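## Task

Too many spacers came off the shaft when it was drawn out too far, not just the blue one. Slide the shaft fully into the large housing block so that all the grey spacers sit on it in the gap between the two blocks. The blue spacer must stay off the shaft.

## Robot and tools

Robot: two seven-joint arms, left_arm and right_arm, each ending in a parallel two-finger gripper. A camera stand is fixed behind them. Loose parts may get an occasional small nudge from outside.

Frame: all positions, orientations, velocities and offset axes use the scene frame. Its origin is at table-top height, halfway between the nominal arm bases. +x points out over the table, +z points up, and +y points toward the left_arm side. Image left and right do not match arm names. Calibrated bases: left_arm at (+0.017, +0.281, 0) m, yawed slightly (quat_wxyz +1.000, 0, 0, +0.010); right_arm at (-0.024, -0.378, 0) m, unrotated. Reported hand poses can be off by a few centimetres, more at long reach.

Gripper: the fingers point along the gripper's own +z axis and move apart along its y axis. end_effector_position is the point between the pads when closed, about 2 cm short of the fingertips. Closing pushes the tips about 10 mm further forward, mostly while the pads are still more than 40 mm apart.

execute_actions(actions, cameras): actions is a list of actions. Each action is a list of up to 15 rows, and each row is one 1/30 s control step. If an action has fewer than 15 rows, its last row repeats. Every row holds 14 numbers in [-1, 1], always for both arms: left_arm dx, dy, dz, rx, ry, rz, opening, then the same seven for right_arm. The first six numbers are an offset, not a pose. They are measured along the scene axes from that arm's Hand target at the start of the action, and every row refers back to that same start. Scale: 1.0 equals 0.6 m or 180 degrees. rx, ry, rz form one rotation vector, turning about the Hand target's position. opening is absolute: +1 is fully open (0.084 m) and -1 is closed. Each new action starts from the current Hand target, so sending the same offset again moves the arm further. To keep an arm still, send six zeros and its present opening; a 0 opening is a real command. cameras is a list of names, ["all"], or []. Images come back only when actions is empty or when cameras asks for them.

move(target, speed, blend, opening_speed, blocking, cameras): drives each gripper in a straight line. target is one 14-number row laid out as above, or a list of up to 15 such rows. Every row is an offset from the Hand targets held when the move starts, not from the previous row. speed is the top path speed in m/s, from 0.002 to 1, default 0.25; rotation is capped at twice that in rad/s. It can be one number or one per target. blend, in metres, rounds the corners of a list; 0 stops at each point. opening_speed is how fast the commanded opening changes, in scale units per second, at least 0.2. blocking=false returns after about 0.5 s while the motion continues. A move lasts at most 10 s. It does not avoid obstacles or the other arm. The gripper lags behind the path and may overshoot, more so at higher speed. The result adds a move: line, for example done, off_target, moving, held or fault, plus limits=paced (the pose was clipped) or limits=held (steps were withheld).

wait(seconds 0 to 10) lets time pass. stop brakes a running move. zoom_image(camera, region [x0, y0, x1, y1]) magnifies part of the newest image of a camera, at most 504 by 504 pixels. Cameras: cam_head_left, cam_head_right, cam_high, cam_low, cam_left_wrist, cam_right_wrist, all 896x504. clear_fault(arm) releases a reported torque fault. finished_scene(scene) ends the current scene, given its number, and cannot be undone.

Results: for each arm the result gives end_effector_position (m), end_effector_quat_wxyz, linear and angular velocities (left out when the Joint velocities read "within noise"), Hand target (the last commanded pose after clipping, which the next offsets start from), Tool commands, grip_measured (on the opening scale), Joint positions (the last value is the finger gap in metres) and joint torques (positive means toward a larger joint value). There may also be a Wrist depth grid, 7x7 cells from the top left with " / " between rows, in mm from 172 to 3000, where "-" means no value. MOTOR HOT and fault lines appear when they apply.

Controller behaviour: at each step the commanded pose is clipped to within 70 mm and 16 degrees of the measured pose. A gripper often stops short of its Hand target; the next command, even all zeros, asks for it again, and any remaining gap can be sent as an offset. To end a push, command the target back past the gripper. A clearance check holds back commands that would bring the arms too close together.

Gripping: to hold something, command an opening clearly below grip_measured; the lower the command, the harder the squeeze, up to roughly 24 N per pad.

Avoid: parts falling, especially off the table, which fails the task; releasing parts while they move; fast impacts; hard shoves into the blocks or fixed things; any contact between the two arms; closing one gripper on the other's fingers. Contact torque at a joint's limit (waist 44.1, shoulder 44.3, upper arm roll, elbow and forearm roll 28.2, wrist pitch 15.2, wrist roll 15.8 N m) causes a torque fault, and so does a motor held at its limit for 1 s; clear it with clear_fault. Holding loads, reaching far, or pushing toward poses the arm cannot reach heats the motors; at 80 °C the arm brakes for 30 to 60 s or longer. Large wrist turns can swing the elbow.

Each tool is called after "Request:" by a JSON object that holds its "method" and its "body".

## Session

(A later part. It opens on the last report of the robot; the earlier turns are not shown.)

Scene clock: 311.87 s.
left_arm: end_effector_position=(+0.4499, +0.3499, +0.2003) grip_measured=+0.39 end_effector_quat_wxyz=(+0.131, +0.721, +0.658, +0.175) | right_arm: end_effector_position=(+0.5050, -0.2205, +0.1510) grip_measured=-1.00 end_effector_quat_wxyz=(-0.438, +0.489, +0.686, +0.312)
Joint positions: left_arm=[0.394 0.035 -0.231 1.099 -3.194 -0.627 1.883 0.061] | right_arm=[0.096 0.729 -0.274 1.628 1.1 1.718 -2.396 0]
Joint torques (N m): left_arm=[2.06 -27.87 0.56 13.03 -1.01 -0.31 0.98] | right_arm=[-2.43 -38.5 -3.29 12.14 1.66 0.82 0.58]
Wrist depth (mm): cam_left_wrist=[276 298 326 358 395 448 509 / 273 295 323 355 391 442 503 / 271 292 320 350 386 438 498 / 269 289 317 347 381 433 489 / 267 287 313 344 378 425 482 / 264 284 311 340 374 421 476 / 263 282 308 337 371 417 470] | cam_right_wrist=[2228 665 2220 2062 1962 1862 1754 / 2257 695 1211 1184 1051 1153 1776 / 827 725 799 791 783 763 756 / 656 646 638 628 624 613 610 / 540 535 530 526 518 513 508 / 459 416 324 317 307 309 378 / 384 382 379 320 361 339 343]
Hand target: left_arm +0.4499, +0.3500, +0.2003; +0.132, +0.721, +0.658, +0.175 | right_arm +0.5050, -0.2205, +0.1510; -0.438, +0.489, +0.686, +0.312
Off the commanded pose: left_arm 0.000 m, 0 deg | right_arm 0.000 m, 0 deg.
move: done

Request:
{"method": "move", "body": {"target": [[0,0,0,0.2153,0.0388,-0.121,0.4,0,0,0,0,0,0,-1],[0,0,0,0.4306,0.0776,-0.242,0.4,0,0,0,0,0,0,-1]], "speed": 0.5}}

Request:
{"method": "move", "body": {"target": [[0,0,0,0.2153,0.0388,-0.121,0.4,0,0,0,0,0,0,-1],[0,0,0,0.4306,0.0776,-0.242,0.4,0,0,0,0,0,0,-1]], "speed": 0.5}}

Scene clock: 314.93 s.
left_arm: end_effector_position=(+0.4499, +0.3500, +0.2003) grip_measured=+0.39 end_effector_quat_wxyz=(-0.358, +0.834, +0.126, +0.400) | right_arm: end_effector_position=(+0.5050, -0.2205, +0.1510) grip_measured=-1.00 end_effector_quat_wxyz=(-0.438, +0.489, +0.686, +0.312)
Joint positions: left_arm=[-0.119 0.3 -0.382 0.655 -1.496 -1.186 1.003 0.061] | right_arm=[0.096 0.729 -0.274 1.628 1.1 1.718 -2.396 0]
Joint torques (N m): left_arm=[-2.87 -22.47 -0.37 7.69 1.53 -4.1 -0.8] | right_arm=[-2.22 -38.33 -3.26 12.36 1.34 0.74 0.49]
Wrist depth (mm): cam_left_wrist=[1361 1553 1630 1420 1255 1136 1032 / 1356 1543 1745 1546 1361 1222 1107 / 1350 1539 1790 1669 1358 603 510 / 1332 1493 1745 762 620 517 449 / 1322 1503 1638 654 540 460 402 / 1297 1503 655 551 473 411 362 / 1288 1402 561 479 420 376 333] | cam_right_wrist=[2220 665 2178 2087 1898 1857 1754 / 2264 696 1213 1190 1054 1147 1781 / 829 725 802 791 778 766 755 / 653 647 639 628 622 615 609 / 539 534 530 526 519 513 507 / 458 416 324 317 307 309 377 / 384 381 378 321 362 339 342]
Hand target: left_arm +0.4499, +0.3500, +0.2003; -0.358, +0.834, +0.126, +0.400 | right_arm +0.5050, -0.2205, +0.1510; -0.438, +0.489, +0.686, +0.312
Off the commanded pose: left_arm 0.000 m, 0 deg | right_arm 0.000 m, 0 deg.
move: done

Scene clock: 318.27 s.
left_arm: end_effector_position=(+0.4499, +0.3499, +0.2003) grip_measured=+0.39 end_effector_quat_wxyz=(+0.638, -0.459, +0.479, -0.391) | right_arm: end_effector_position=(+0.5050, -0.2205, +0.1510) grip_measured=-1.00 end_effector_quat_wxyz=(-0.438, +0.489, +0.686, +0.312)
Joint positions: left_arm=[-0.999 1.289 0.972 0.324 -0.566 -1.696 0.699 0.061] | right_arm=[0.096 0.729 -0.274 1.628 1.1 1.718 -2.396 0]
Joint torques (N m): left_arm=[-2.76 -17.17 9.63 -1.17 -1.91 -1.25 -0.81] | right_arm=[-2.01 -38.1 -3.52 12.18 1.65 0.75 0.58]
Wrist depth (mm): cam_left_wrist=[1178 1170 1147 1139 1132 518 349 / 1207 1199 1172 1180 1155 530 364 / 1239 1228 1209 1209 1186 1160 388 / 1271 1260 1239 1235 1217 1192 408 / 1305 1290 1295 1269 1241 1237 438 / 1348 1343 1317 1297 1295 1253 463 / 1383 1353 1369 1345 1327 1305 504] | cam_right_wrist=[2138 405 438 600 622 1872 1749 / 2286 692 634 945 1031 1147 1767 / 827 725 800 791 780 766 754 / 653 644 640 627 624 614 607 / 540 535 530 526 518 513 507 / 458 417 324 317 307 309 378 / 383 382 379 320 361 339 342]
Hand target: left_arm +0.4499, +0.3500, +0.2003; +0.638, -0.459, +0.479, -0.391 | right_arm +0.5050, -0.2205, +0.1510; -0.438, +0.489, +0.686, +0.312
Off the commanded pose: left_arm 0.000 m, 0 deg | right_arm 0.000 m, 0 deg.
joint sent to its limit (left arm) — joint 6 (wrist pitch), lower limit. The joint targets still meet the commanded pose.
move: done

Request:
{"method": "move", "body": {"target": [[0.05,0.0,0.0,-0.057,0.263,0,0.4,0,0,0,0,0,0,-1],[0.08,0.0,-0.1,-0.114,0.526,0,0.4,0,0,0,0,0,0,-1]], "speed": 0.5}}

Scene clock: 322.37 s.
left_arm: end_effector_position=(+0.4979, +0.3499, +0.1403) grip_measured=+0.39 end_effector_quat_wxyz=(-0.001, +0.691, -0.723, +0.000) | right_arm: end_effector_position=(+0.5050, -0.2205, +0.1510) grip_measured=-1.00 end_effector_quat_wxyz=(-0.438, +0.489, +0.686, +0.312)
Joint positions: left_arm=[-0.533 1.016 1.289 1.685 2.165 -1.394 -0.717 0.061] | right_arm=[0.096 0.729 -0.274 1.628 1.1 1.718 -2.396 0]
Joint torques (N m): left_arm=[2.13 -34.13 10.23 10.14 0.54 -3.14 -0.86] | right_arm=[-1.85 -38.04 -3.22 12.06 1.58 0.86 0.37]
Wrist depth (mm): cam_left_wrist=[270 270 271 270 271 271 271 / 270 270 271 270 271 271 271 / 270 270 270 271 270 270 271 / 270 270 270 270 270 271 271 / 270 269 270 270 271 271 271 / 270 270 270 270 271 271 271 / 270 270 270 270 271 271 271] | cam_right_wrist=[2249 664 2199 2087 1957 606 1745 / 2264 698 1215 1188 1048 1023 1772 / 830 725 799 794 777 767 755 / 653 645 637 628 622 614 609 / 539 533 530 526 518 512 508 / 458 417 324 317 307 309 378 / 384 382 379 320 362 338 342]
Hand target: left_arm +0.4979, +0.3500, +0.1403; -0.001, +0.691, -0.723, +0.000 | right_arm +0.5050, -0.2205, +0.1510; -0.438, +0.489, +0.686, +0.312
Off the commanded pose: left_arm 0.000 m, 0 deg | right_arm 0.000 m, 0 deg.
move: done; limits=paced

Request:
{"method": "move", "body": {"target": [[0.02,0.05,-0.12,0,0,-0.8,0.4,0,0,0,0,0,0,-1]], "speed": 0.7}}

Request:
{"method": "move", "body": {"target": [[0,0,0,0,0,-0.8,0.4,0,0,0,0,0,0,-1]], "speed": 0.7}}

Scene clock: 325.33 s.
left_arm: end_effector_position=(+0.5099, +0.3800, +0.0683) grip_measured=+0.39 end_effector_quat_wxyz=(+0.000, +0.474, +0.881, +0.000) | right_arm: end_effector_position=(+0.5050, -0.2205, +0.1510) grip_measured=-1.00 end_effector_quat_wxyz=(-0.438, +0.489, +0.686, +0.312)
Joint positions: left_arm=[-0.214 0.903 0.725 1.774 2.518 -1.104 1.609 0.061] | right_arm=[0.096 0.729 -0.274 1.628 1.1 1.718 -2.396 0]
Joint torques (N m): left_arm=[2.12 -45.4 5.65 9.85 -0.5 -1.69 0.9] | right_arm=[-1.79 -38.12 -3.3 11.83 1.53 0.76 0.46]
Wrist depth (mm): cam_left_wrist=[198 198 199 199 199 200 200 / 198 198 199 199 199 200 200 / 198 198 198 199 199 200 199 / 198 198 198 199 199 199 200 / 198 198 198 199 199 199 200 / 197 198 198 198 199 199 200 / 197 198 198 198 199 199 199] | cam_right_wrist=[2228 665 2185 2074 1979 606 1758 / 2264 694 1213 1186 1039 652 1767 / 828 726 799 793 778 768 755 / 655 646 638 628 623 615 607 / 539 535 530 526 519 512 508 / 457 416 324 317 308 309 378 / 384 382 378 320 362 338 342]
Hand target: left_arm +0.5099, +0.3800, +0.0683; +0.000, +0.474, +0.881, +0.000 | right_arm +0.5050, -0.2205, +0.1510; -0.438, +0.489, +0.686, +0.312
Off the commanded pose: left_arm 0.000 m, 0 deg | right_arm 0.000 m, 0 deg.
move: done

Scene clock: 327.87 s.
left_arm: end_effector_position=(+0.5099, +0.3800, +0.0683) grip_measured=+0.39 end_effector_quat_wxyz=(+0.000, +0.984, -0.178, +0.000) | right_arm: end_effector_position=(+0.5050, -0.2205, +0.1510) grip_measured=-1.00 end_effector_quat_wxyz=(-0.438, +0.489, +0.686, +0.312)
Joint positions: left_arm=[0.108 0.801 0.123 1.814 3.039 -1.02 3.768 0.061] | right_arm=[0.096 0.729 -0.274 1.628 1.1 1.718 -2.396 0]
Joint torques (N m): left_arm=[2.27 -44.31 -0.04 15.31 -0.64 -3.2 0.88] | right_arm=[-1.89 -38.11 -3.24 12.09 1.64 0.64 0.52]
Wrist depth (mm): cam_left_wrist=[200 200 200 200 200 200 200 / 199 200 200 200 200 200 200 / 199 199 199 199 200 199 200 / 199 200 199 199 199 199 199 / 199 199 199 199 199 199 199 / 199 199 199 199 199 199 199 / 199 199 199 199 199 199 199] | cam_right_wrist=[2220 664 2228 2050 1962 609 1763 / 2279 696 1213 1188 1046 699 1772 / 829 725 800 792 782 764 755 / 655 646 639 630 623 615 609 / 540 534 530 525 518 513 508 / 458 416 324 317 308 309 378 / 384 381 378 320 362 339 342]
Hand target: left_arm +0.5099, +0.3800, +0.0683; +0.000, +0.984, -0.178, -0.001 | right_arm +0.5050, -0.2205, +0.1510; -0.438, +0.489, +0.686, +0.312
Off the commanded pose: left_arm 0.000 m, 0 deg | right_arm 0.000 m, 0 deg.
move: done

Request:
{"method": "move", "body": {"target": [[-0.1,-0.05,0.22,0.055,-0.238,0,0.4,0,0,0,0,0,0,-1]], "speed": 0.4}}

Scene clock: 330.53 s.
left_arm: end_effector_position=(+0.4499, +0.3500, +0.2003) grip_measured=+0.39 end_effector_quat_wxyz=(-0.148, +0.913, -0.165, +0.344) | right_arm: end_effector_position=(+0.5050, -0.2205, +0.1510) grip_measured=-1.00 end_effector_quat_wxyz=(-0.438, +0.489, +0.686, +0.312)
Joint positions: left_arm=[0.437 -0.212 -0.37 0.762 3.318 -0.205 3.407 0.061] | right_arm=[0.096 0.729 -0.274 1.628 1.1 1.718 -2.396 0]
Joint torques (N m): left_arm=[2.27 -19.9 0.36 13.39 1 0.83 -0.82] | right_arm=[-2.39 -38 -3.17 12 1.43 0.74 0.26]
Wrist depth (mm): cam_left_wrist=[1088 1123 1170 1203 573 513 462 / 1162 1213 1262 595 528 468 424 / 1273 1292 603 540 484 434 393 / 1356 615 545 488 442 402 367 / 625 555 493 447 408 375 344 / 560 499 452 411 377 349 324 / 511 461 416 380 352 329 305] | cam_right_wrist=[2235 665 2220 2068 1974 1852 1763 / 2257 696 1213 1188 1053 1155 1781 / 826 728 799 794 778 765 755 / 654 644 640 629 622 614 607 / 540 534 528 526 519 513 508 / 459 416 324 317 307 310 378 / 384 381 378 320 361 338 343]
Hand target: left_arm +0.4499, +0.3500, +0.2003; -0.148, +0.913, -0.165, +0.343 | right_arm +0.5050, -0.2205, +0.1510; -0.438, +0.489, +0.686, +0.312
Off the commanded pose: left_arm 0.000 m, 0 deg | right_arm 0.000 m, 0 deg.
move: done

Request:
{"method": "move", "body": {"target": [[0,0,0,-0.27,-0.04,0.191,0.4,0,0,0,0,0,0,-1]], "speed": 0.5}}

Scene clock: 333.27 s.
left_arm: end_effector_position=(+0.4499, +0.3500, +0.2003) grip_measured=+0.39 end_effector_quat_wxyz=(+0.133, +0.877, +0.266, +0.377) | right_arm: end_effector_position=(+0.5050, -0.2205, +0.1510) grip_measured=-1.00 end_effector_quat_wxyz=(-0.438, +0.489, +0.686, +0.312)
Joint positions: left_arm=[-0.651 -0.329 0.944 0.719 2.814 -0.159 3.249 0.061] | right_arm=[0.096 0.729 -0.274 1.628 1.1 1.718 -2.396 0]
Joint torques (N m): left_arm=[-2.6 -11.4 -3.15 16.58 0.05 0.5 1] | right_arm=[-1.73 -37.83 -2.98 11.82 1.47 0.9 0.42]
Wrist depth (mm): cam_left_wrist=[427 490 564 1211 1153 1082 1007 / 394 443 501 579 1228 1145 1058 / 362 401 457 522 611 1217 1132 / 335 374 415 467 549 1235 1211 / 315 345 387 430 490 576 1257 / 294 324 357 393 440 509 591 / 279 302 329 367 406 458 531] | cam_right_wrist=[2257 666 2192 2074 1979 1852 1749 / 2249 696 1209 1184 1048 1147 1781 / 827 727 801 791 778 765 756 / 655 645 640 629 620 615 608 / 538 535 530 525 519 514 508 / 458 417 324 317 307 309 378 / 384 381 379 320 362 338 343]
Hand target: left_arm +0.4499, +0.3500, +0.2003; +0.133, +0.877, +0.266, +0.377 | right_arm +0.5050, -0.2205, +0.1510; -0.438, +0.489, +0.686, +0.312
Off the commanded pose: left_arm 0.000 m, 0 deg | right_arm 0.000 m, 0 deg.
move: done

Request:
{"method": "move", "body": {"target": [[0,0,0,0.27,0.04,-0.191,0.4,0,0,0,0,0,0,-1]], "speed": 0.5}}

Request:
{"method": "move", "body": {"target": [[0.1,0.05,-0.2,-0.055,0.238,0,0.4,0,0,0,0,0,0,-1]], "speed": 0.4}}

Scene clock: 336.37 s.
left_arm: end_effector_position=(+0.4499, +0.3500, +0.2003) grip_measured=+0.39 end_effector_quat_wxyz=(-0.148, +0.913, -0.165, +0.343) | right_arm: end_effector_position=(+0.5050, -0.2205, +0.1510) grip_measured=-1.00 end_effector_quat_wxyz=(-0.438, +0.489, +0.686, +0.312)
Joint positions: left_arm=[0.419 -0.212 -0.369 0.759 3.379 -0.206 3.334 0.061] | right_arm=[0.096 0.729 -0.274 1.628 1.1 1.718 -2.396 0]
Joint torques (N m): left_arm=[2.31 -19.73 0.24 13.37 1.12 0.77 -0.86] | right_arm=[-1.28 -37.9 -3.11 11.9 1.54 0.76 0.35]
Wrist depth (mm): cam_left_wrist=[1094 1123 1170 1209 573 514 464 / 1170 1196 1246 596 526 469 423 / 1283 1302 606 538 482 433 393 / 1345 618 543 486 439 401 366 / 624 553 495 446 407 374 344 / 559 499 450 412 378 349 323 / 509 458 417 381 352 329 305] | cam_right_wrist=[2242 662 2206 2068 1991 1857 1758 / 2264 696 1213 1184 1048 1155 1776 / 827 728 800 794 778 766 757 / 654 644 640 628 624 615 608 / 540 535 529 526 518 512 508 / 458 416 324 317 307 309 378 / 384 381 379 320 361 338 343]
Hand target: left_arm +0.4499, +0.3500, +0.2003; -0.148, +0.913, -0.165, +0.343 | right_arm +0.5050, -0.2205, +0.1510; -0.438, +0.489, +0.686, +0.312
Off the commanded pose: left_arm 0.000 m, 0 deg | right_arm 0.000 m, 0 deg.
move: done

Scene clock: 338.13 s.
left_arm: end_effector_position=(+0.5099, +0.3800, +0.0803) grip_measured=+0.39 end_effector_quat_wxyz=(+0.000, +0.984, -0.178, -0.001) | right_arm: end_effector_position=(+0.5050, -0.2205, +0.1510) grip_measured=-1.00 end_effector_quat_wxyz=(-0.438, +0.489, +0.686, +0.312)
Joint positions: left_arm=[0.369 0.804 -0.349 1.814 3.429 -1.06 3.499 0.061] | right_arm=[0.096 0.729 -0.274 1.628 1.1 1.718 -2.396 0]
Joint torques (N m): left_arm=[-2.71 -39.85 -4.38 15.31 0.69 -2.99 0.9] | right_arm=[-1.91 -37.66 -2.91 11.68 1.43 0.55 0.34]
Wrist depth (mm): cam_left_wrist=[212 212 212 212 212 212 212 / 212 212 212 212 212 212 212 / 212 212 212 212 212 212 212 / 212 211 212 212 212 212 211 / 211 211 211 211 211 212 211 / 211 211 211 211 211 211 211 / 211 211 211 211 211 211 211] | cam_right_wrist=[2213 664 2199 2074 1968 599 1763 / 2302 694 1211 1190 1051 688 1776 / 829 727 797 793 779 770 755 / 657 646 638 628 623 614 608 / 540 535 529 526 519 512 507 / 459 417 324 317 307 309 378 / 384 381 378 320 362 339 342]
Hand target: left_arm +0.5099, +0.3800, +0.0803; +0.000, +0.984, -0.178, -0.001 | right_arm +0.5050, -0.2205, +0.1510; -0.438, +0.489, +0.686, +0.312
Off the commanded pose: left_arm 0.000 m, 0 deg | right_arm 0.000 m, 0 deg.
move: done

Request:
{"method": "move", "body": {"target": [[-0.2282,-0.3567,0.05,0.04,0.219,0.109,0.5,0,0,0,0,0,0,-1]], "speed": 0.3, "cameras": ["cam_left_wrist"]}}

Scene clock: 340.37 s.
left_arm: end_effector_position=(+0.3730, +0.1660, +0.1103) grip_measured=+0.49 end_effector_quat_wxyz=(-0.001, +0.940, -0.001, -0.341) | right_arm: end_effector_position=(+0.5050, -0.2205, +0.1510) grip_measured=-1.00 end_effector_quat_wxyz=(-0.438, +0.489, +0.686, +0.312)
Joint positions: left_arm=[-0.062 0.967 -0.339 1.875 3.207 -1.611 2.786 0.065] | right_arm=[0.096 0.729 -0.274 1.628 1.1 1.718 -2.396 0]
Joint torques (N m): left_arm=[-2.69 -40.67 -4.7 13.89 -1.12 -4.25 -0.73] | right_arm=[-2.2 -37.57 -2.78 11.78 1.46 0.71 0.25]
Wrist depth (mm): cam_left_wrist=[- 176 176 176 176 176 176 / 184 184 184 184 184 184 183 / 201 197 201 198 196 201 197 / 217 217 217 211 211 217 216 / 242 242 242 242 235 242 241 / 266 266 265 265 265 265 265 / 304 304 294 293 292 293 303] | cam_right_wrist=[2220 664 2213 2099 416 1804 1736 / 2271 695 1215 1072 444 1147 1772 / 824 725 797 731 778 765 754 / 656 646 639 629 624 614 608 / 540 534 530 528 518 512 507 / 458 416 324 317 307 309 378 / 384 380 378 320 362 339 343]
Hand target: left_arm +0.3730, +0.1659, +0.1103; -0.001, +0.940, -0.001, -0.341 | right_arm +0.5050, -0.2205, +0.1510; -0.438, +0.489, +0.686, +0.312
Off the commanded pose: left_arm 0.000 m, 0 deg | right_arm 0.000 m, 0 deg.
move: done
Images, in order (width x height): cam_left_wrist 896x504.

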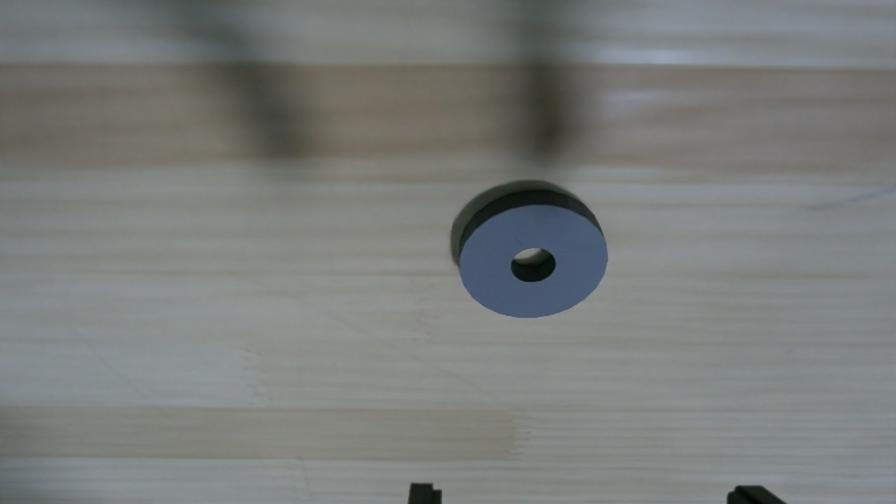

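Request:
{"method": "move", "body": {"target": [[0.0042,0.005,-0.149,0,0,0,0.5,0,0,0,0,0,0,-1]], "speed": 0.08}}

Request:
{"method": "move", "body": {"target": [[0,0,0,0,0,0,-0.3,0,0,0,0,0,0,-1]], "opening_speed": 0.8}}

Request:
{"method": "move", "body": {"target": [[0,0,0.18,0,0,0,-0.3,0,0,0,0,0,0,-1]], "speed": 0.12}}

Scene clock: 342.23 s.
left_arm: end_effector_position=(+0.3755, +0.1689, +0.0209) grip_measured=+0.49 end_effector_quat_wxyz=(-0.001, +0.940, -0.001, -0.341) | right_arm: end_effector_position=(+0.5050, -0.2205, +0.1510) grip_measured=-1.00 end_effector_quat_wxyz=(-0.438, +0.489, +0.686, +0.312)
Joint positions: left_arm=[-0.077 1.157 -0.312 1.952 3.245 -1.502 2.812 0.065] | right_arm=[0.096 0.729 -0.274 1.628 1.1 1.718 -2.396 0]
Joint torques (N m): left_arm=[-2.69 -42.07 -3.14 13.22 0.28 -2.84 0.91] | right_arm=[-1.21 -37.88 -3.27 11.67 1.49 0.67 0.31]
Wrist depth (mm): cam_left_wrist=[- - - - - - - / - - - - - - - / - - - - - - - / - - - - - - - / - - - - - - - / - - - - - - - / - - - - - - -] | cam_right_wrist=[2220 662 2213 2068 1962 410 378 / 2235 693 1215 1194 464 432 367 / 829 727 798 792 461 766 751 / 656 644 638 633 582 616 608 / 540 535 530 525 519 512 508 / 458 417 324 317 308 309 378 / 384 382 378 320 361 338 343]
Hand target: left_arm +0.3755, +0.1689, +0.0209; -0.001, +0.940, -0.001, -0.341 | right_arm +0.5050, -0.2205, +0.1510; -0.438, +0.489, +0.686, +0.312
Off the commanded pose: left_arm 0.000 m, 0 deg | right_arm 0.000 m, 0 deg.
move: done

Scene clock: 343.43 s.
left_arm: end_effector_position=(+0.3751, +0.1692, +0.0216) grip_measured=+0.09 end_effector_quat_wxyz=(-0.001, +0.939, -0.001, -0.343) | right_arm: end_effector_position=(+0.5050, -0.2205, +0.1510) grip_measured=-1.00 end_effector_quat_wxyz=(-0.438, +0.489, +0.686, +0.312)
Joint positions: left_arm=[-0.077 1.156 -0.312 1.952 3.246 -1.505 2.812 0.048] | right_arm=[0.096 0.729 -0.274 1.628 1.1 1.718 -2.396 0]
Joint torques (N m): left_arm=[0.15 -8.23 -1.18 1.15 2.12 11.25 0.21] | right_arm=[-1.38 -37.64 -3.03 11.57 1.62 0.68 0.43]
Wrist depth (mm): cam_left_wrist=[- - - - - - - / - - - - - - - / - - - - - - - / - - - - - - - / - - - - - - - / - - - - - - - / - - - - - - -] | cam_right_wrist=[2228 665 2213 2093 1974 411 377 / 2264 695 1213 1184 462 432 367 / 827 726 799 792 461 765 753 / 655 646 637 630 581 614 609 / 540 535 530 526 518 513 508 / 458 416 324 317 308 309 377 / 383 382 379 320 362 338 343]
Hand target: left_arm +0.3755, +0.1689, +0.0209; -0.001, +0.940, -0.001, -0.341 | right_arm +0.5050, -0.2205, +0.1510; -0.438, +0.489, +0.686, +0.312
Off the commanded pose: left_arm 0.001 m, 0 deg | right_arm 0.000 m, 0 deg.
move: done

Scene clock: 344.77 s.
left_arm: end_effector_position=(+0.3755, +0.1689, +0.1288) grip_measured=+0.09 end_effector_quat_wxyz=(-0.001, +0.940, -0.001, -0.342) | right_arm: end_effector_position=(+0.5050, -0.2205, +0.1510) grip_measured=-1.00 end_effector_quat_wxyz=(-0.438, +0.489, +0.686, +0.312)
Joint positions: left_arm=[-0.056 0.942 -0.343 1.887 3.204 -1.649 2.787 0.048] | right_arm=[0.096 0.729 -0.274 1.628 1.1 1.718 -2.396 0]
Joint torques (N m): left_arm=[2.16 -47.54 -4.63 13.93 -1.06 -4.24 -0.92] | right_arm=[-1.25 -37.73 -2.74 11.87 1.51 0.62 0.33]
Wrist depth (mm): cam_left_wrist=[191 191 191 191 191 191 187 / 204 204 204 204 204 204 204 / 224 224 223 223 223 218 223 / 241 241 241 241 241 241 241 / 269 269 269 261 268 268 269 / 295 294 295 294 293 294 293 / 338 337 314 - - 324 335] | cam_right_wrist=[2213 664 2206 2093 420 1862 1736 / 2286 696 1211 1069 941 1153 1763 / 828 725 800 785 775 767 755 / 656 647 638 630 622 615 607 / 541 534 530 526 518 514 508 / 459 416 324 317 308 309 378 / 384 381 378 320 361 338 342]
Hand target: left_arm +0.3755, +0.1689, +0.1289; -0.001, +0.940, -0.001, -0.341 | right_arm +0.5050, -0.2205, +0.1510; -0.438, +0.489, +0.686, +0.312
Off the commanded pose: left_arm 0.000 m, 0 deg | right_arm 0.000 m, 0 deg.
move: done

Request:
{"method": "move", "body": {"target": [[0.04,0,0.07,0,-0.25,0,-0.3,0,0,0,0,0,0,-1],[0.08,0,0.05,0,-0.5,0,-0.3,0,0,0,0,0,0,-1]], "speed": 0.4}}

Scene clock: 348.73 s.
left_arm: end_effector_position=(+0.4235, +0.1689, +0.1589) grip_measured=+0.09 end_effector_quat_wxyz=(-0.001, +0.906, +0.000, +0.423) | right_arm: end_effector_position=(+0.5050, -0.2205, +0.1510) grip_measured=-1.00 end_effector_quat_wxyz=(-0.438, +0.489, +0.686, +0.312)
Joint positions: left_arm=[0.754 -0.514 -1.272 0.59 3.391 0.004 2.236 0.048] | right_arm=[0.096 0.729 -0.274 1.628 1.1 1.718 -2.396 0]
Joint torques (N m): left_arm=[1.97 -0.72 5.37 14.32 0.18 -1.08 -0.8] | right_arm=[-1.37 -37.63 -2.77 11.68 1.54 0.59 0.37]
Wrist depth (mm): cam_left_wrist=[1203 1201 1201 1199 1203 1196 1207 / 630 637 636 637 637 639 642 / 523 546 548 549 548 552 553 / 464 464 466 465 465 465 468 / 415 401 416 417 417 416 417 / 365 364 365 365 365 357 347 / 334 335 335 - - 327 311] | cam_right_wrist=[2235 664 2242 433 1935 1882 1767 / 2257 695 1220 1051 485 1149 1776 / 826 727 799 792 782 769 755 / 655 646 640 629 623 615 609 / 540 534 529 526 518 513 506 / 457 416 325 317 307 309 378 / 383 381 378 321 361 339 343]
Hand target: left_arm +0.4235, +0.1689, +0.1589; -0.001, +0.906, +0.000, +0.423 | right_arm +0.5050, -0.2205, +0.1510; -0.438, +0.489, +0.686, +0.312
Off the commanded pose: left_arm 0.000 m, 0 deg | right_arm 0.000 m, 0 deg.
move: done

Request:
{"method": "move", "body": {"target": [[0,0,-0.21,0,0,0,-0.3,0,0,0,0,0,0,-1]], "speed": 0.1}}

Request:
{"method": "move", "body": {"target": [[0,0,-0.0083,0,0,0,-0.3,0,0,0,0,0,0,-1]], "speed": 0.01}}

Scene clock: 350.70 s.
left_arm: end_effector_position=(+0.4235, +0.1689, +0.0329) grip_measured=+0.09 end_effector_quat_wxyz=(-0.001, +0.906, +0.000, +0.423) | right_arm: end_effector_position=(+0.5050, -0.2205, +0.1510) grip_measured=-1.00 end_effector_quat_wxyz=(-0.438, +0.489, +0.686, +0.312)
Joint positions: left_arm=[1.315 -0.684 -1.934 0.551 3.095 0.362 2.286 0.048] | right_arm=[0.096 0.729 -0.274 1.628 1.1 1.718 -2.396 0]
Joint torques (N m): left_arm=[1.93 12.77 7.12 8.57 -0.24 0.63 -0.79] | right_arm=[-1.53 -37.75 -2.95 11.66 1.55 0.63 0.37]
Wrist depth (mm): cam_left_wrist=[453 454 454 455 455 429 457 / 358 359 360 359 360 360 362 / 309 310 298 311 311 312 286 / 262 262 263 264 263 264 250 / 235 236 236 236 229 236 228 / 207 207 207 208 208 208 208 / 190 190 190 195 - 191 186] | cam_right_wrist=[2235 654 429 2068 1974 1857 1745 / 2257 697 507 508 1050 1151 1781 / 827 725 802 494 772 766 755 / 653 647 639 591 560 616 608 / 540 534 530 526 517 512 508 / 458 416 324 317 307 309 377 / 384 382 378 320 362 339 342]
Hand target: left_arm +0.4235, +0.1689, +0.0329; -0.001, +0.906, +0.000, +0.423 | right_arm +0.5050, -0.2205, +0.1510; -0.438, +0.489, +0.686, +0.312
Off the commanded pose: left_arm 0.000 m, 0 deg | right_arm 0.000 m, 0 deg.
move: done

Scene clock: 351.53 s.
left_arm: end_effector_position=(+0.4236, +0.1689, +0.0280) grip_measured=+0.09 end_effector_quat_wxyz=(-0.001, +0.906, +0.000, +0.423) | right_arm: end_effector_position=(+0.5050, -0.2205, +0.1510) grip_measured=-1.00 end_effector_quat_wxyz=(-0.438, +0.489, +0.686, +0.312)
Joint positions: left_arm=[1.332 -0.696 -1.957 0.553 3.087 0.375 2.282 0.048] | right_arm=[0.096 0.729 -0.274 1.628 1.1 1.718 -2.396 0]
Joint torques (N m): left_arm=[1.99 12.31 0.98 4.61 0.11 -1.14 -0.83] | right_arm=[-1.48 -37.67 -3.02 11.6 1.36 0.77 0.19]
Wrist depth (mm): cam_left_wrist=[440 416 443 444 445 447 448 / 350 349 349 351 352 351 353 / 301 302 302 302 303 304 277 / 256 256 256 256 257 257 245 / 229 229 230 230 230 223 222 / 201 201 202 202 202 203 203 / 184 184 180 190 - 185 186] | cam_right_wrist=[2220 654 428 2068 1974 1862 1754 / 2242 696 505 515 1051 1153 1772 / 828 725 800 494 774 767 756 / 655 646 639 588 558 615 610 / 540 533 529 525 518 514 508 / 459 417 324 317 307 309 377 / 384 381 379 320 362 339 343]
Hand target: left_arm +0.4235, +0.1689, +0.0279; -0.001, +0.906, +0.000, +0.423 | right_arm +0.5050, -0.2205, +0.1510; -0.438, +0.489, +0.686, +0.312
Off the commanded pose: left_arm 0.000 m, 0 deg | right_arm 0.000 m, 0 deg.
move: done

Request:
{"method": "move", "body": {"target": [[0,0,0,0,0,0,0.5,0,0,0,0,0,0,-1]], "opening_speed": 0.3}}

Request:
{"method": "move", "body": {"target": [[-0.102,0,0.0857,0,0,0,0.5,0,0,0,0,0,0,-1]], "speed": 0.06}}

Request:
{"method": "move", "body": {"target": [[0,0.1,0.25,0,0,0,0.5,0,0,0,0,0,0,-1],[0.2,0.35,0.25,0,0.2778,0,0.5,0,0,0,0,0,0,-1],[0.23,0.35,-0.02,0,0.2778,0,0.5,0,0,0,0,0,0,-1]], "speed": [0.2,0.4,0.3], "cameras": ["cam_high"]}}

Scene clock: 354.70 s.
left_arm: end_effector_position=(+0.4235, +0.1689, +0.0279) grip_measured=+0.49 end_effector_quat_wxyz=(-0.001, +0.906, +0.000, +0.423) | right_arm: end_effector_position=(+0.5050, -0.2205, +0.1510) grip_measured=-1.00 end_effector_quat_wxyz=(-0.438, +0.489, +0.686, +0.312)
Joint positions: left_arm=[1.332 -0.696 -1.958 0.553 3.086 0.374 2.282 0.065] | right_arm=[0.096 0.729 -0.274 1.628 1.1 1.718 -2.396 0]
Joint torques (N m): left_arm=[-2.3 18.55 8.45 8.16 0.74 0.46 -0.73] | right_arm=[-1.49 -37.68 -2.77 11.48 1.5 0.64 0.28]
Wrist depth (mm): cam_left_wrist=[438 413 440 441 442 444 444 / 347 348 348 348 350 351 351 / 300 301 301 301 302 302 276 / 254 255 255 255 255 256 243 / 228 228 229 229 229 222 222 / 200 201 201 201 201 201 202 / 184 184 184 190 - 185 185] | cam_right_wrist=[2220 653 428 2062 1979 1847 1758 / 2271 695 506 515 1050 1149 1776 / 826 725 797 495 774 765 754 / 654 645 639 588 581 616 608 / 542 533 529 526 516 512 509 / 459 416 324 317 307 309 377 / 384 382 379 320 362 338 342]
Hand target: left_arm +0.4235, +0.1689, +0.0279; -0.001, +0.906, +0.000, +0.423 | right_arm +0.5050, -0.2205, +0.1510; -0.438, +0.489, +0.686, +0.312
Off the commanded pose: left_arm 0.000 m, 0 deg | right_arm 0.000 m, 0 deg.
move: done

Scene clock: 356.60 s.
left_arm: end_effector_position=(+0.3623, +0.1689, +0.0793) grip_measured=+0.49 end_effector_quat_wxyz=(-0.001, +0.906, +0.000, +0.423) | right_arm: end_effector_position=(+0.5050, -0.2205, +0.1510) grip_measured=-1.00 end_effector_quat_wxyz=(-0.438, +0.489, +0.686, +0.312)
Joint positions: left_arm=[0.765 -0.654 -1.516 0.379 3.084 0.194 2.272 0.065] | right_arm=[0.096 0.729 -0.274 1.628 1.1 1.718 -2.396 0]
Joint torques (N m): left_arm=[-2.47 3.78 7.21 6.08 1.24 -0.93 -0.79] | right_arm=[-1.51 -37.67 -2.76 11.61 1.32 0.74 0.16]
Wrist depth (mm): cam_left_wrist=[548 587 586 589 587 592 594 / 462 462 464 464 465 466 443 / 399 382 400 401 400 400 354 / 337 338 338 338 338 328 313 / 302 303 303 303 305 298 284 / 265 267 267 266 216 268 260 / 244 244 244 238 232 245 245] | cam_right_wrist=[2242 649 499 2056 1968 1842 1758 / 2286 696 497 575 1046 1155 1776 / 829 728 799 494 775 768 755 / 655 646 639 626 622 616 607 / 539 535 530 526 516 513 508 / 458 417 324 317 308 309 378 / 384 382 379 320 362 339 343]
Hand target: left_arm +0.3623, +0.1689, +0.0793; -0.001, +0.906, +0.000, +0.423 | right_arm +0.5050, -0.2205, +0.1510; -0.438, +0.489, +0.686, +0.312
Off the commanded pose: left_arm 0.000 m, 0 deg | right_arm 0.000 m, 0 deg.
move: done

Scene clock: 361.00 s.
left_arm: end_effector_position=(+0.5003, +0.3789, +0.0674) grip_measured=+0.49 end_effector_quat_wxyz=(-0.001, +1.000, +0.000, +0.001) | right_arm: end_effector_position=(+0.5050, -0.2205, +0.1510) grip_measured=-1.00 end_effector_quat_wxyz=(-0.438, +0.489, +0.686, +0.312)
Joint positions: left_arm=[-0.03 0.784 0.359 1.737 2.845 -1.004 3.555 0.065] | right_arm=[0.096 0.729 -0.274 1.628 1.1 1.718 -2.396 0]
Joint torques (N m): left_arm=[2.12 -39.56 2.1 15.17 -0.69 -1.9 0.87] | right_arm=[-1.21 -37.81 -2.77 11.5 1.66 0.62 0.21]
Wrist depth (mm): cam_left_wrist=[200 199 199 199 199 199 199 / 199 199 199 199 199 199 199 / 199 199 199 199 199 199 199 / 199 198 199 199 199 199 199 / 198 198 199 198 198 198 198 / 198 198 198 198 198 198 199 / 198 198 198 198 198 198 198] | cam_right_wrist=[2242 664 2213 2074 1979 1795 1758 / 2257 696 1215 1186 1045 915 1763 / 828 727 797 793 778 763 753 / 654 643 640 630 624 614 610 / 539 535 532 527 517 514 506 / 458 416 324 317 307 309 378 / 384 382 378 320 362 338 342]
Hand target: left_arm +0.5003, +0.3789, +0.0673; -0.001, +1.000, +0.000, +0.001 | right_arm +0.5050, -0.2205, +0.1510; -0.438, +0.489, +0.686, +0.312
Off the commanded pose: left_arm 0.000 m, 0 deg | right_arm 0.000 m, 0 deg.
move: done; limits=paced
Images, in order (width x height): cam_high 896x504.

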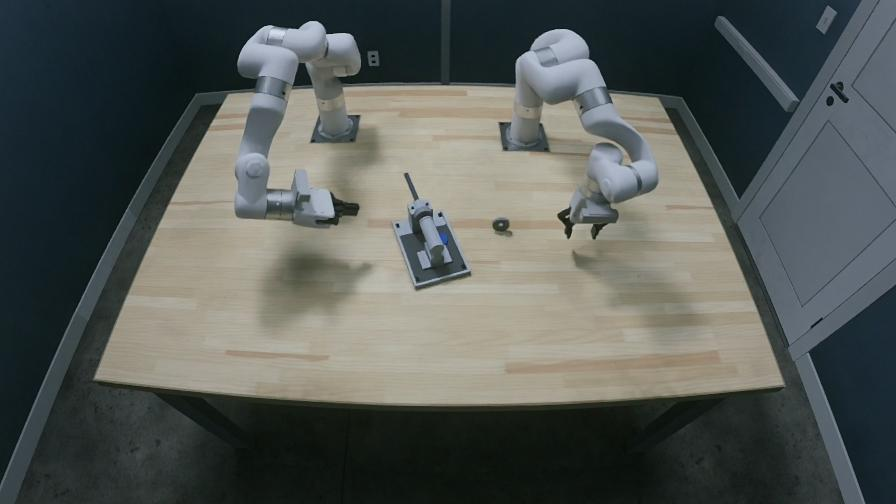

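Request:
{"method": "move", "body": {"target": [[-0.03,-0.35,0.15,0,0,0.05,0.5,0,0,0,0,0,0,-1],[-0.0297,-0.695,0.138,0,0,0.106,0.5,0,0,0,0,0,0,-1]], "speed": 0.3, "cameras": ["cam_left_wrist"]}}

Scene clock: 364.30 s.
left_arm: end_effector_position=(+0.4816, -0.0376, +0.1499) grip_measured=+0.49 end_effector_quat_wxyz=(+0.006, +0.986, +0.165, +0.007) | right_arm: end_effector_position=(+0.5050, -0.2205, +0.1510) grip_measured=-1.00 end_effector_quat_wxyz=(-0.438, +0.489, +0.686, +0.312)
Joint positions: left_arm=[-0.688 1.178 0.396 2.707 2.777 -1.54 2.305 0.065] | right_arm=[0.096 0.729 -0.274 1.628 1.1 1.718 -2.396 0]
Joint torques (N m): left_arm=[2.07 -46.04 1.93 14.72 -0.63 -3.06 -0.8] | right_arm=[-1.41 -37.39 -2.78 11.4 1.5 0.67 0.24]
Wrist depth (mm): cam_left_wrist=[281 281 283 284 285 286 287 / 279 280 281 275 276 286 286 / 279 280 280 274 195 285 286 / 278 279 280 273 194 284 285 / 277 278 279 272 194 283 285 / 276 278 278 265 193 283 284 / 276 277 278 271 193 282 284] | cam_right_wrist=[2213 665 2199 - 216 1799 1754 / 2257 694 1209 1063 229 921 1790 / 827 728 798 788 - 710 757 / 654 647 640 628 - 578 608 / 540 535 529 526 331 511 508 / 458 416 324 317 307 309 377 / 384 382 379 321 361 339 343]
Hand target: left_arm +0.4825, -0.0381, +0.1501; -0.001, +0.986, +0.165, +0.000 | right_arm +0.5050, -0.2205, +0.1510; -0.438, +0.489, +0.686, +0.312
Off the commanded pose: left_arm 0.001 m, 1 deg | right_arm 0.000 m, 0 deg.
elbow stopped short (left arm): the move would have taken joint 4 (elbow) straighter than the controller allows.
move: done
Images, in order (width x height): cam_left_wrist 896x504.

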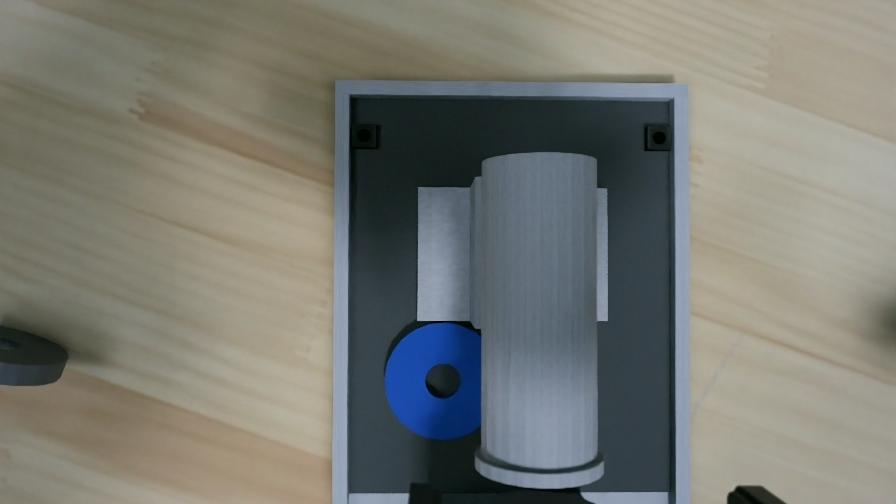

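Request:
{"method": "move", "body": {"target": [[-0.06,0.2,0.1,0,0,-0.05,0.5,0,0,0,0,0,0,-1],[-0.188,0.345,0.038,0,0,-0.106,0.5,0,0,0,0,0,0,-1]], "speed": 0.3, "cameras": ["cam_left_wrist"]}}

Scene clock: 366.80 s.
left_arm: end_effector_position=(+0.3697, +0.1689, +0.1729) grip_measured=+0.49 end_effector_quat_wxyz=(-0.001, +1.000, -0.001, +0.001) | right_arm: end_effector_position=(+0.5050, -0.2205, +0.1510) grip_measured=-1.00 end_effector_quat_wxyz=(-0.438, +0.489, +0.686, +0.312)
Joint positions: left_arm=[-0.689 0.236 0.421 1.225 3.031 -1.011 2.944 0.065] | right_arm=[0.096 0.729 -0.274 1.628 1.1 1.718 -2.396 0]
Joint torques (N m): left_arm=[2.19 -31.44 1.89 11.55 0.69 -1.57 0.95] | right_arm=[-1.41 -37.28 -2.62 11.4 1.43 0.67 0.07]
Wrist depth (mm): cam_left_wrist=[305 305 305 306 306 305 297 / 304 305 305 306 306 305 296 / 305 305 304 305 305 305 297 / 304 304 304 305 305 305 297 / 303 303 305 304 305 304 305 / 303 303 304 304 303 304 304 / 302 303 303 303 303 304 305] | cam_right_wrist=[2228 665 2220 436 1940 1857 1754 / 2257 696 1211 953 1042 1151 1763 / 826 726 798 793 779 767 756 / 654 645 639 629 622 615 608 / 540 534 529 527 517 512 508 / 457 416 324 317 307 309 377 / 383 381 379 320 361 338 343]
Hand target: left_arm +0.3697, +0.1689, +0.1729; -0.001, +1.000, +0.000, +0.001 | right_arm +0.5050, -0.2205, +0.1510; -0.438, +0.489, +0.686, +0.312
Off the commanded pose: left_arm 0.000 m, 0 deg | right_arm 0.000 m, 0 deg.
move: done
Images, in order (width x height): cam_left_wrist 896x504.

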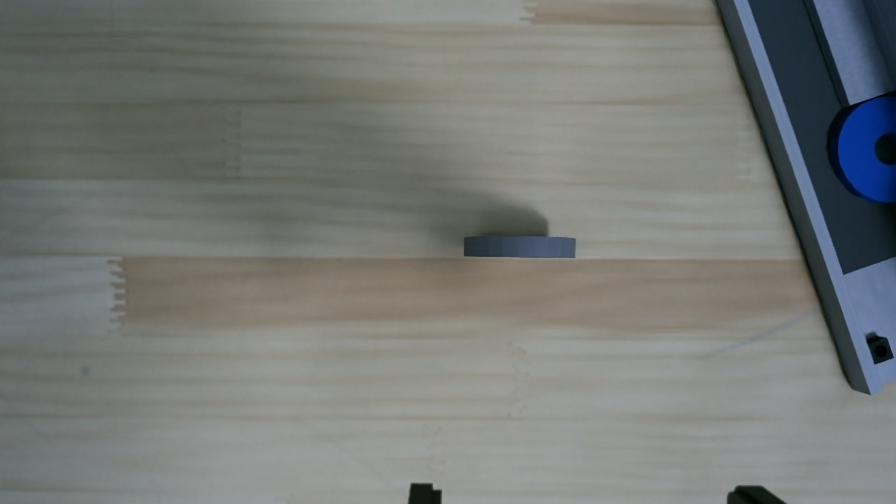

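Request:
{"method": "move", "body": {"target": [[0.1267,0.0018,-0.09,0,0,0,0.5,0,0,0,0,0,0,-1],[0.1267,0.0018,-0.2397,0,0,0,0.5,0,0,0,0,0,0,-1]], "speed": [0.2,0.06]}}

Request:
{"method": "move", "body": {"target": [[0,0,0,0,0,0,-0.35,0,0,0,0,0,0,-1]], "opening_speed": 0.6}}

Request:
{"method": "move", "body": {"target": [[0,0.05,0.28,0,0,0,-0.35,-0.1,-0.05,0.25,0,0,0,0]], "speed": 0.15}}

Scene clock: 369.83 s.
left_arm: end_effector_position=(+0.4457, +0.1700, +0.0291) grip_measured=+0.49 end_effector_quat_wxyz=(-0.001, +1.000, +0.000, +0.001) | right_arm: end_effector_position=(+0.5050, -0.2205, +0.1510) grip_measured=-1.00 end_effector_quat_wxyz=(-0.438, +0.489, +0.686, +0.312)
Joint positions: left_arm=[-0.51 0.681 0.351 1.437 2.84 -0.808 3.141 0.065] | right_arm=[0.096 0.729 -0.274 1.628 1.1 1.718 -2.396 0]
Joint torques (N m): left_arm=[1.91 -36.16 1.88 12.54 -0.74 -1.57 0.96] | right_arm=[-1.45 -37.21 -2.86 11.4 1.52 0.74 0.2]
Wrist depth (mm): cam_left_wrist=[- - - - - - - / - - - - - - - / - - - - - - - / - - - - - - - / - - - - - - - / - - - - - - - / - - - - - - -] | cam_right_wrist=[2220 662 2199 2099 428 1828 1758 / 2271 692 1215 1192 442 1155 1776 / 827 726 799 793 469 769 755 / 654 646 640 630 581 614 609 / 540 535 529 525 517 513 507 / 458 417 324 317 308 309 378 / 384 382 378 320 361 338 343]
Hand target: left_arm +0.4457, +0.1700, +0.0291; -0.001, +1.000, +0.000, +0.001 | right_arm +0.5050, -0.2205, +0.1510; -0.438, +0.489, +0.686, +0.312
Off the commanded pose: left_arm 0.000 m, 0 deg | right_arm 0.000 m, 0 deg.
move: done

Scene clock: 371.47 s.
left_arm: end_effector_position=(+0.4457, +0.1700, +0.0291) grip_measured=+0.09 end_effector_quat_wxyz=(-0.001, +1.000, +0.000, +0.001) | right_arm: end_effector_position=(+0.5050, -0.2205, +0.1510) grip_measured=-1.00 end_effector_quat_wxyz=(-0.438, +0.489, +0.686, +0.312)
Joint positions: left_arm=[-0.51 0.682 0.351 1.437 2.84 -0.808 3.141 0.048] | right_arm=[0.096 0.729 -0.274 1.628 1.1 1.718 -2.396 0]
Joint torques (N m): left_arm=[1.51 -35.66 1.95 11.81 -0.35 -1.98 0.81] | right_arm=[-1.16 -37.08 -2.84 11.17 1.52 0.68 0]
Wrist depth (mm): cam_left_wrist=[- - - - - - - / - - - - - - - / - - - - - - - / - - - - - - - / - - - - - - - / - - - - - - - / - - - - - - -] | cam_right_wrist=[2242 665 2220 2106 428 1823 1758 / 2257 694 1211 1190 442 1149 1772 / 828 727 800 794 470 765 755 / 654 644 639 629 585 614 609 / 539 534 528 526 515 512 509 / 458 417 324 317 307 309 378 / 384 381 378 320 362 339 342]
Hand target: left_arm +0.4457, +0.1700, +0.0291; -0.001, +1.000, +0.000, +0.001 | right_arm +0.5050, -0.2205, +0.1510; -0.438, +0.489, +0.686, +0.312
Off the commanded pose: left_arm 0.000 m, 0 deg | right_arm 0.000 m, 0 deg.
move: done

Scene clock: 373.07 s.
left_arm: end_effector_position=(+0.4457, +0.2000, +0.1971) grip_measured=+0.09 end_effector_quat_wxyz=(-0.001, +1.000, +0.000, +0.001) | right_arm: end_effector_position=(+0.4450, -0.2505, +0.3010) grip_measured=-0.01 end_effector_quat_wxyz=(-0.438, +0.489, +0.686, +0.312)
Joint positions: left_arm=[-0.516 0.445 0.435 1.575 2.946 -1.173 3.12 0.048] | right_arm=[0.088 0.353 -0.332 1.468 1.015 1.869 -2.25 0.044]
Joint torques (N m): left_arm=[2.07 -38.4 2.71 15.89 0.76 -3.12 0.66] | right_arm=[-2.82 -32.13 -3.48 10.88 0.85 0.65 0.81]
Wrist depth (mm): cam_left_wrist=[329 329 329 330 330 329 330 / 329 330 329 330 330 330 322 / 328 329 329 329 329 330 321 / 328 329 329 328 329 329 321 / 327 328 328 329 329 328 321 / 328 327 328 328 328 328 328 / 327 327 327 327 327 328 328] | cam_right_wrist=[2249 2381 691 2112 1991 467 1799 / 2302 698 753 2213 2106 484 1852 / 2333 2634 1143 1239 1209 1101 1908 / 2264 944 802 981 969 901 949 / 838 831 794 818 806 799 791 / 716 706 705 696 690 687 679 / 599 595 591 587 581 580 574]
Hand target: left_arm +0.4457, +0.2000, +0.1971; -0.001, +1.000, +0.000, +0.001 | right_arm +0.4450, -0.2505, +0.3010; -0.438, +0.489, +0.686, +0.312
Off the commanded pose: left_arm 0.000 m, 0 deg | right_arm 0.000 m, 0 deg.
move: done

Request:
{"method": "move", "body": {"target": [[0,0,0,0,0,0,-0.35,-0.1892,0.2737,-0.1,-0.174,-0.358,0.441,0],[0,0,0,0,0,0,-0.35,-0.1892,0.2737,-0.25,-0.174,-0.358,0.441,0]], "speed": [0.4,0.2], "cameras": ["cam_right_wrist"]}}

Scene clock: 377.00 s.
left_arm: end_effector_position=(+0.4457, +0.2000, +0.1971) grip_measured=+0.09 end_effector_quat_wxyz=(-0.001, +1.000, +0.000, +0.001) | right_arm: end_effector_position=(+0.3315, -0.0862, +0.1510) grip_measured=-0.01 end_effector_quat_wxyz=(+0.001, -0.166, +0.986, +0.000)
Joint positions: left_arm=[-0.516 0.445 0.435 1.575 2.946 -1.173 3.12 0.048] | right_arm=[0.648 0.054 0.039 0.947 -0.004 0.893 -2.785 0.044]
Joint torques (N m): left_arm=[1.75 -38.43 2.05 15.97 0.21 -3.07 0.89] | right_arm=[2.7 -18.89 0.76 11.02 -0.84 -1.86 0.76]
Wrist depth (mm): cam_left_wrist=[330 330 330 330 330 330 331 / 330 329 329 330 330 330 322 / 328 329 329 329 329 330 322 / 328 328 329 328 329 328 321 / 327 328 328 327 328 329 321 / 327 328 328 327 328 328 328 / 328 328 327 327 327 328 328] | cam_right_wrist=[285 284 283 282 281 280 279 / 285 284 282 282 281 280 279 / 284 283 282 281 281 279 279 / 284 283 283 281 281 279 279 / 284 283 282 281 281 280 279 / 284 283 282 281 280 280 279 / 284 283 282 281 198 279 278]
Hand target: left_arm +0.4457, +0.2000, +0.1971; -0.001, +1.000, +0.000, +0.001 | right_arm +0.3315, -0.0863, +0.1510; +0.001, -0.166, +0.986, +0.000
Off the commanded pose: left_arm 0.000 m, 0 deg | right_arm 0.000 m, 0 deg.
move: done
Images, in order (width x height): cam_right_wrist 896x504.

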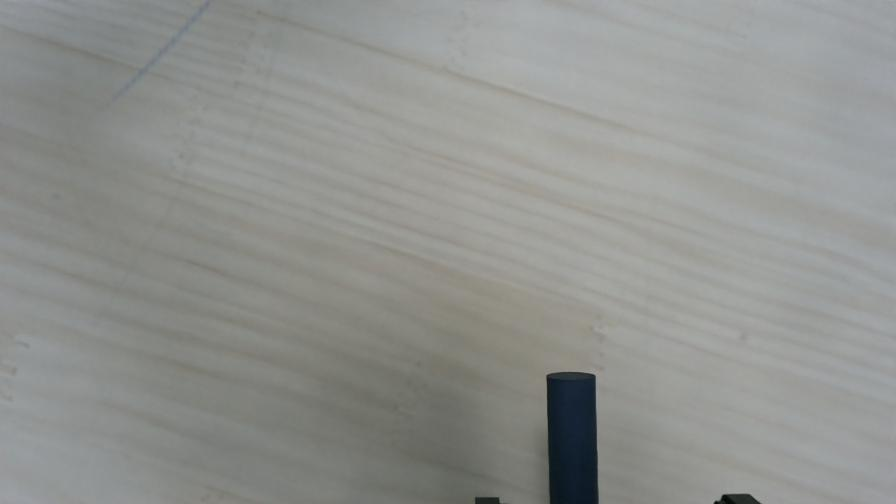

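Request:
{"method": "move", "body": {"target": [[0,0,0,0,0,0,-0.35,0,0,-0.1208,0,0,0,0]], "speed": 0.1}}

Request:
{"method": "move", "body": {"target": [[0,0,0,0,0,0,-0.35,0,0,0,0,0,0,-0.9]], "opening_speed": 0.8}}

Request:
{"method": "move", "body": {"target": [[0.02,-0.25,0.05,0,0,0.05,-0.35,0,0,0,0,0,0,-0.9],[0.0622,-0.394,0.01,0,0,0.106,-0.35,0,0,0,0,0,0,-0.9]], "speed": 0.2, "blend": [0.03,0], "cameras": ["cam_left_wrist","cam_right_wrist"]}}

Request:
{"method": "zoom_image", "body": {"camera": "cam_left_wrist", "region": [400, 300, 740, 503]}}

Scene clock: 378.43 s.
left_arm: end_effector_position=(+0.4457, +0.2000, +0.1971) grip_measured=+0.09 end_effector_quat_wxyz=(-0.001, +1.000, +0.000, +0.001) | right_arm: end_effector_position=(+0.3315, -0.0863, +0.0786) grip_measured=-0.01 end_effector_quat_wxyz=(+0.001, -0.166, +0.986, +0.000)
Joint positions: left_arm=[-0.516 0.445 0.435 1.575 2.946 -1.173 3.12 0.048] | right_arm=[0.649 0.187 0.038 0.876 -0.013 0.688 -2.779 0.044]
Joint torques (N m): left_arm=[2 -38.33 1.96 15.84 0.26 -2.98 0.86] | right_arm=[2.84 -20.74 -1.54 10.22 -1.01 -1.57 0.62]
Wrist depth (mm): cam_left_wrist=[329 330 330 331 330 330 331 / 329 329 329 329 330 329 322 / 329 329 328 329 329 329 321 / 328 328 328 328 329 329 321 / 327 328 328 328 328 328 321 / 327 328 328 328 328 328 328 / 327 327 326 327 328 327 327] | cam_right_wrist=[212 211 210 210 209 208 207 / 212 211 210 209 209 208 208 / 212 211 210 209 209 208 207 / 211 211 210 210 208 208 208 / 211 210 210 209 208 208 207 / 211 211 210 209 209 208 207 / 211 211 210 209 - 208 207]
Hand target: left_arm +0.4457, +0.2000, +0.1971; -0.001, +1.000, +0.000, +0.001 | right_arm +0.3315, -0.0863, +0.0785; +0.001, -0.166, +0.986, +0.000
Off the commanded pose: left_arm 0.000 m, 0 deg | right_arm 0.000 m, 0 deg.
move: done

Scene clock: 379.77 s.
left_arm: end_effector_position=(+0.4457, +0.2000, +0.1971) grip_measured=+0.09 end_effector_quat_wxyz=(-0.001, +1.000, +0.000, +0.001) | right_arm: end_effector_position=(+0.3315, -0.0862, +0.0785) grip_measured=-0.69 end_effector_quat_wxyz=(+0.001, -0.166, +0.986, +0.000)
Joint positions: left_arm=[-0.516 0.445 0.435 1.575 2.946 -1.173 3.12 0.048] | right_arm=[0.649 0.187 0.038 0.876 -0.013 0.688 -2.779 0.014]
Joint torques (N m): left_arm=[1.79 -38.46 1.95 15.94 0.07 -3.03 0.81] | right_arm=[-0.49 -20.46 -2.43 11.58 -0.25 -0.95 0.69]
Wrist depth (mm): cam_left_wrist=[329 329 329 330 330 331 331 / 329 330 328 330 330 329 321 / 328 329 330 328 329 329 322 / 328 328 328 328 329 329 321 / 328 327 329 328 328 329 321 / 328 327 327 328 328 328 328 / 327 327 327 328 328 328 329] | cam_right_wrist=[212 211 210 209 209 208 207 / 212 211 210 210 209 208 207 / 212 211 210 209 209 208 207 / 211 211 210 209 208 208 207 / 211 211 210 209 209 208 207 / 211 211 210 209 209 208 207 / 211 211 210 209 - 208 207]
Hand target: left_arm +0.4457, +0.2000, +0.1971; -0.001, +1.000, +0.000, +0.001 | right_arm +0.3315, -0.0863, +0.0785; +0.001, -0.166, +0.986, +0.000
Off the commanded pose: left_arm 0.000 m, 0 deg | right_arm 0.000 m, 0 deg.
move: done

Scene clock: 381.90 s.
left_arm: end_effector_position=(+0.4822, -0.0358, +0.2028) grip_measured=+0.09 end_effector_quat_wxyz=(+0.025, +0.986, +0.165, +0.027) | right_arm: end_effector_position=(+0.3315, -0.0863, +0.0785) grip_measured=-0.69 end_effector_quat_wxyz=(+0.001, -0.166, +0.986, +0.000)
Joint positions: left_arm=[-0.693 1.091 0.438 2.707 2.748 -1.577 2.316 0.048] | right_arm=[0.649 0.187 0.038 0.876 -0.013 0.688 -2.779 0.014]
Joint torques (N m): left_arm=[-2.76 -44.97 2.23 14.41 -1.04 -2.93 0.92] | right_arm=[-2.72 -22.22 -3.15 11.56 0.44 -0.54 0.09]
Wrist depth (mm): cam_left_wrist=[328 333 338 343 347 352 358 / 327 331 335 340 344 350 354 / 325 330 331 330 333 347 354 / 323 327 331 325 328 345 351 / 321 325 328 318 326 344 349 / 320 324 326 316 328 342 346 / 318 322 322 320 326 340 345] | cam_right_wrist=[212 211 210 210 209 208 207 / 212 211 210 210 209 208 207 / 212 211 210 209 209 208 207 / 211 211 210 209 208 208 207 / 211 210 210 209 209 208 207 / 211 211 210 209 208 208 207 / 211 211 210 209 - 208 207]
Hand target: left_arm +0.4830, -0.0364, +0.2031; -0.001, +0.986, +0.165, +0.000 | right_arm +0.3315, -0.0863, +0.0785; +0.001, -0.166, +0.986, +0.000
Off the commanded pose: left_arm 0.001 m, 4 deg | right_arm 0.000 m, 0 deg.
elbow stopped short (left arm): the move would have taken joint 4 (elbow) straighter than the controller allows.
move: off_target (left_arm)
Images, in order (width x height): cam_left_wrist 896x504, cam_right_wrist 896x504.

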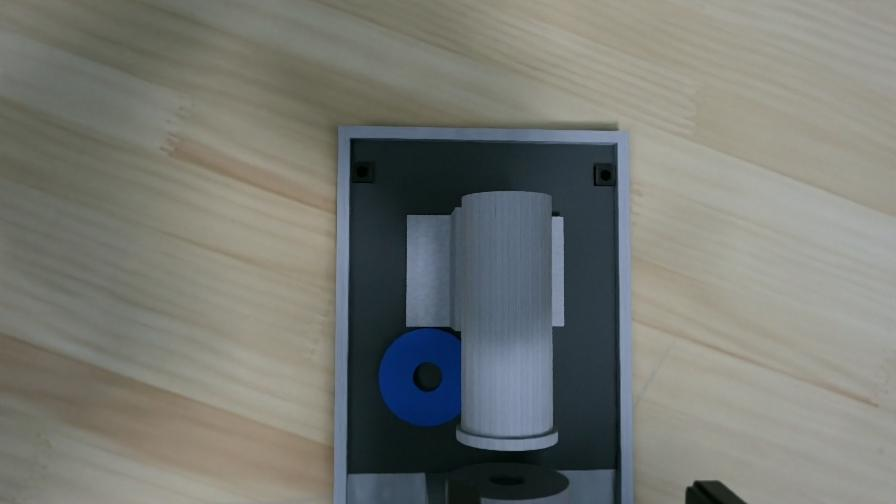

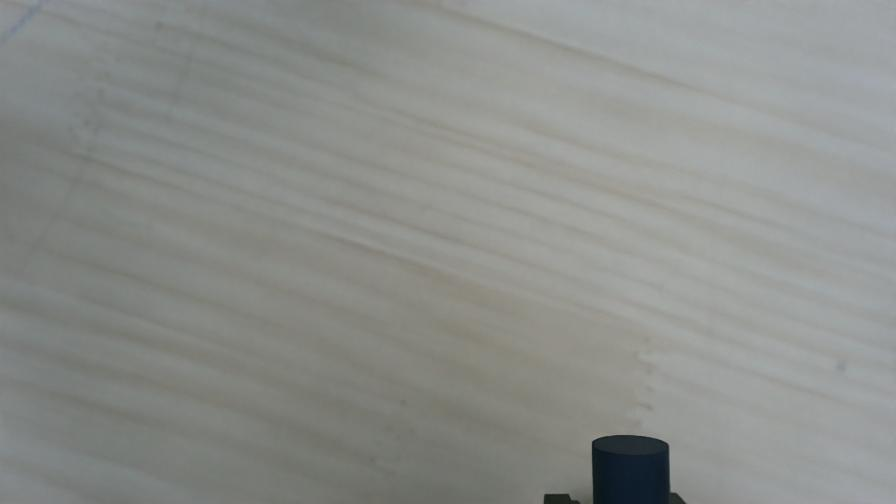

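Scaled by 1.482 from the camera's 896x504 image, which has a finer 1280x720 frame.

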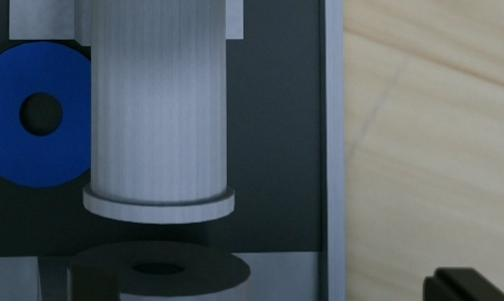

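Request:
{"method": "move", "body": {"target": [[-0.0022,-0.0032,-0.155,0,0,0,-0.35,0,0,0,0,0,0,-0.9]], "speed": 0.06, "cameras": ["cam_left_wrist"]}}

Scene clock: 384.27 s.
left_arm: end_effector_position=(+0.4817, -0.0383, +0.1101) grip_measured=+0.09 end_effector_quat_wxyz=(-0.001, +0.986, +0.165, +0.000) | right_arm: end_effector_position=(+0.3315, -0.0863, +0.0785) grip_measured=-0.69 end_effector_quat_wxyz=(+0.001, -0.166, +0.986, +0.000)
Joint positions: left_arm=[-0.718 1.174 0.415 2.568 2.759 -1.438 2.334 0.048] | right_arm=[0.649 0.187 0.038 0.876 -0.013 0.688 -2.779 0.014]
Joint torques (N m): left_arm=[2.11 -46.26 2.52 14.99 -0.74 -3.12 -0.79] | right_arm=[-3.19 -23.34 -3.01 11.51 0.39 -0.5 0.02]
Wrist depth (mm): cam_left_wrist=[241 242 242 242 242 243 243 / 241 241 242 234 235 234 243 / 240 241 241 - - 234 242 / 240 241 241 - - 234 242 / 240 240 240 - - 233 242 / 240 240 240 - - 233 241 / 239 239 232 - - 233 242] | cam_right_wrist=[212 211 210 209 209 208 207 / 212 211 210 209 209 208 207 / 211 211 210 209 209 208 207 / 211 211 210 209 208 208 207 / 211 211 210 209 209 208 207 / 211 211 210 209 208 208 207 / 211 210 210 209 - 208 207]
Hand target: left_arm +0.4817, -0.0383, +0.1101; -0.001, +0.986, +0.165, +0.000 | right_arm +0.3315, -0.0863, +0.0785; +0.001, -0.166, +0.986, +0.000
Off the commanded pose: left_arm 0.000 m, 0 deg | right_arm 0.000 m, 0 deg.
move: done
Images, in order (width x height): cam_left_wrist 896x504.

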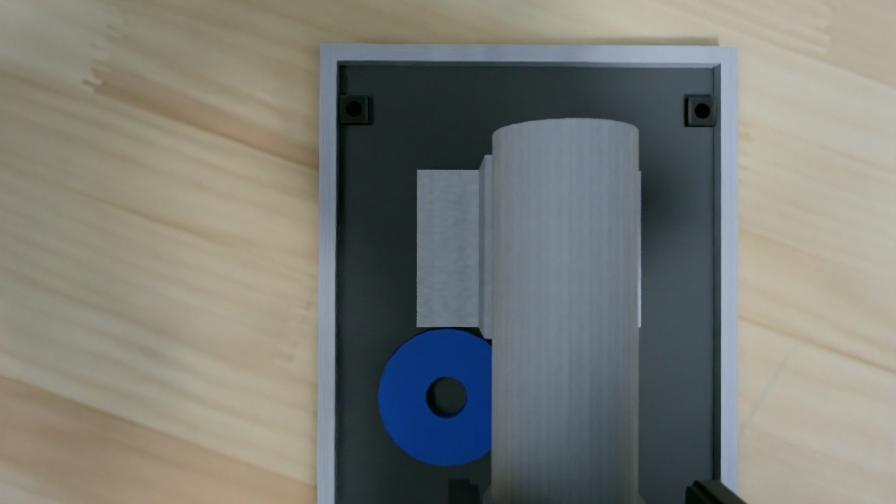

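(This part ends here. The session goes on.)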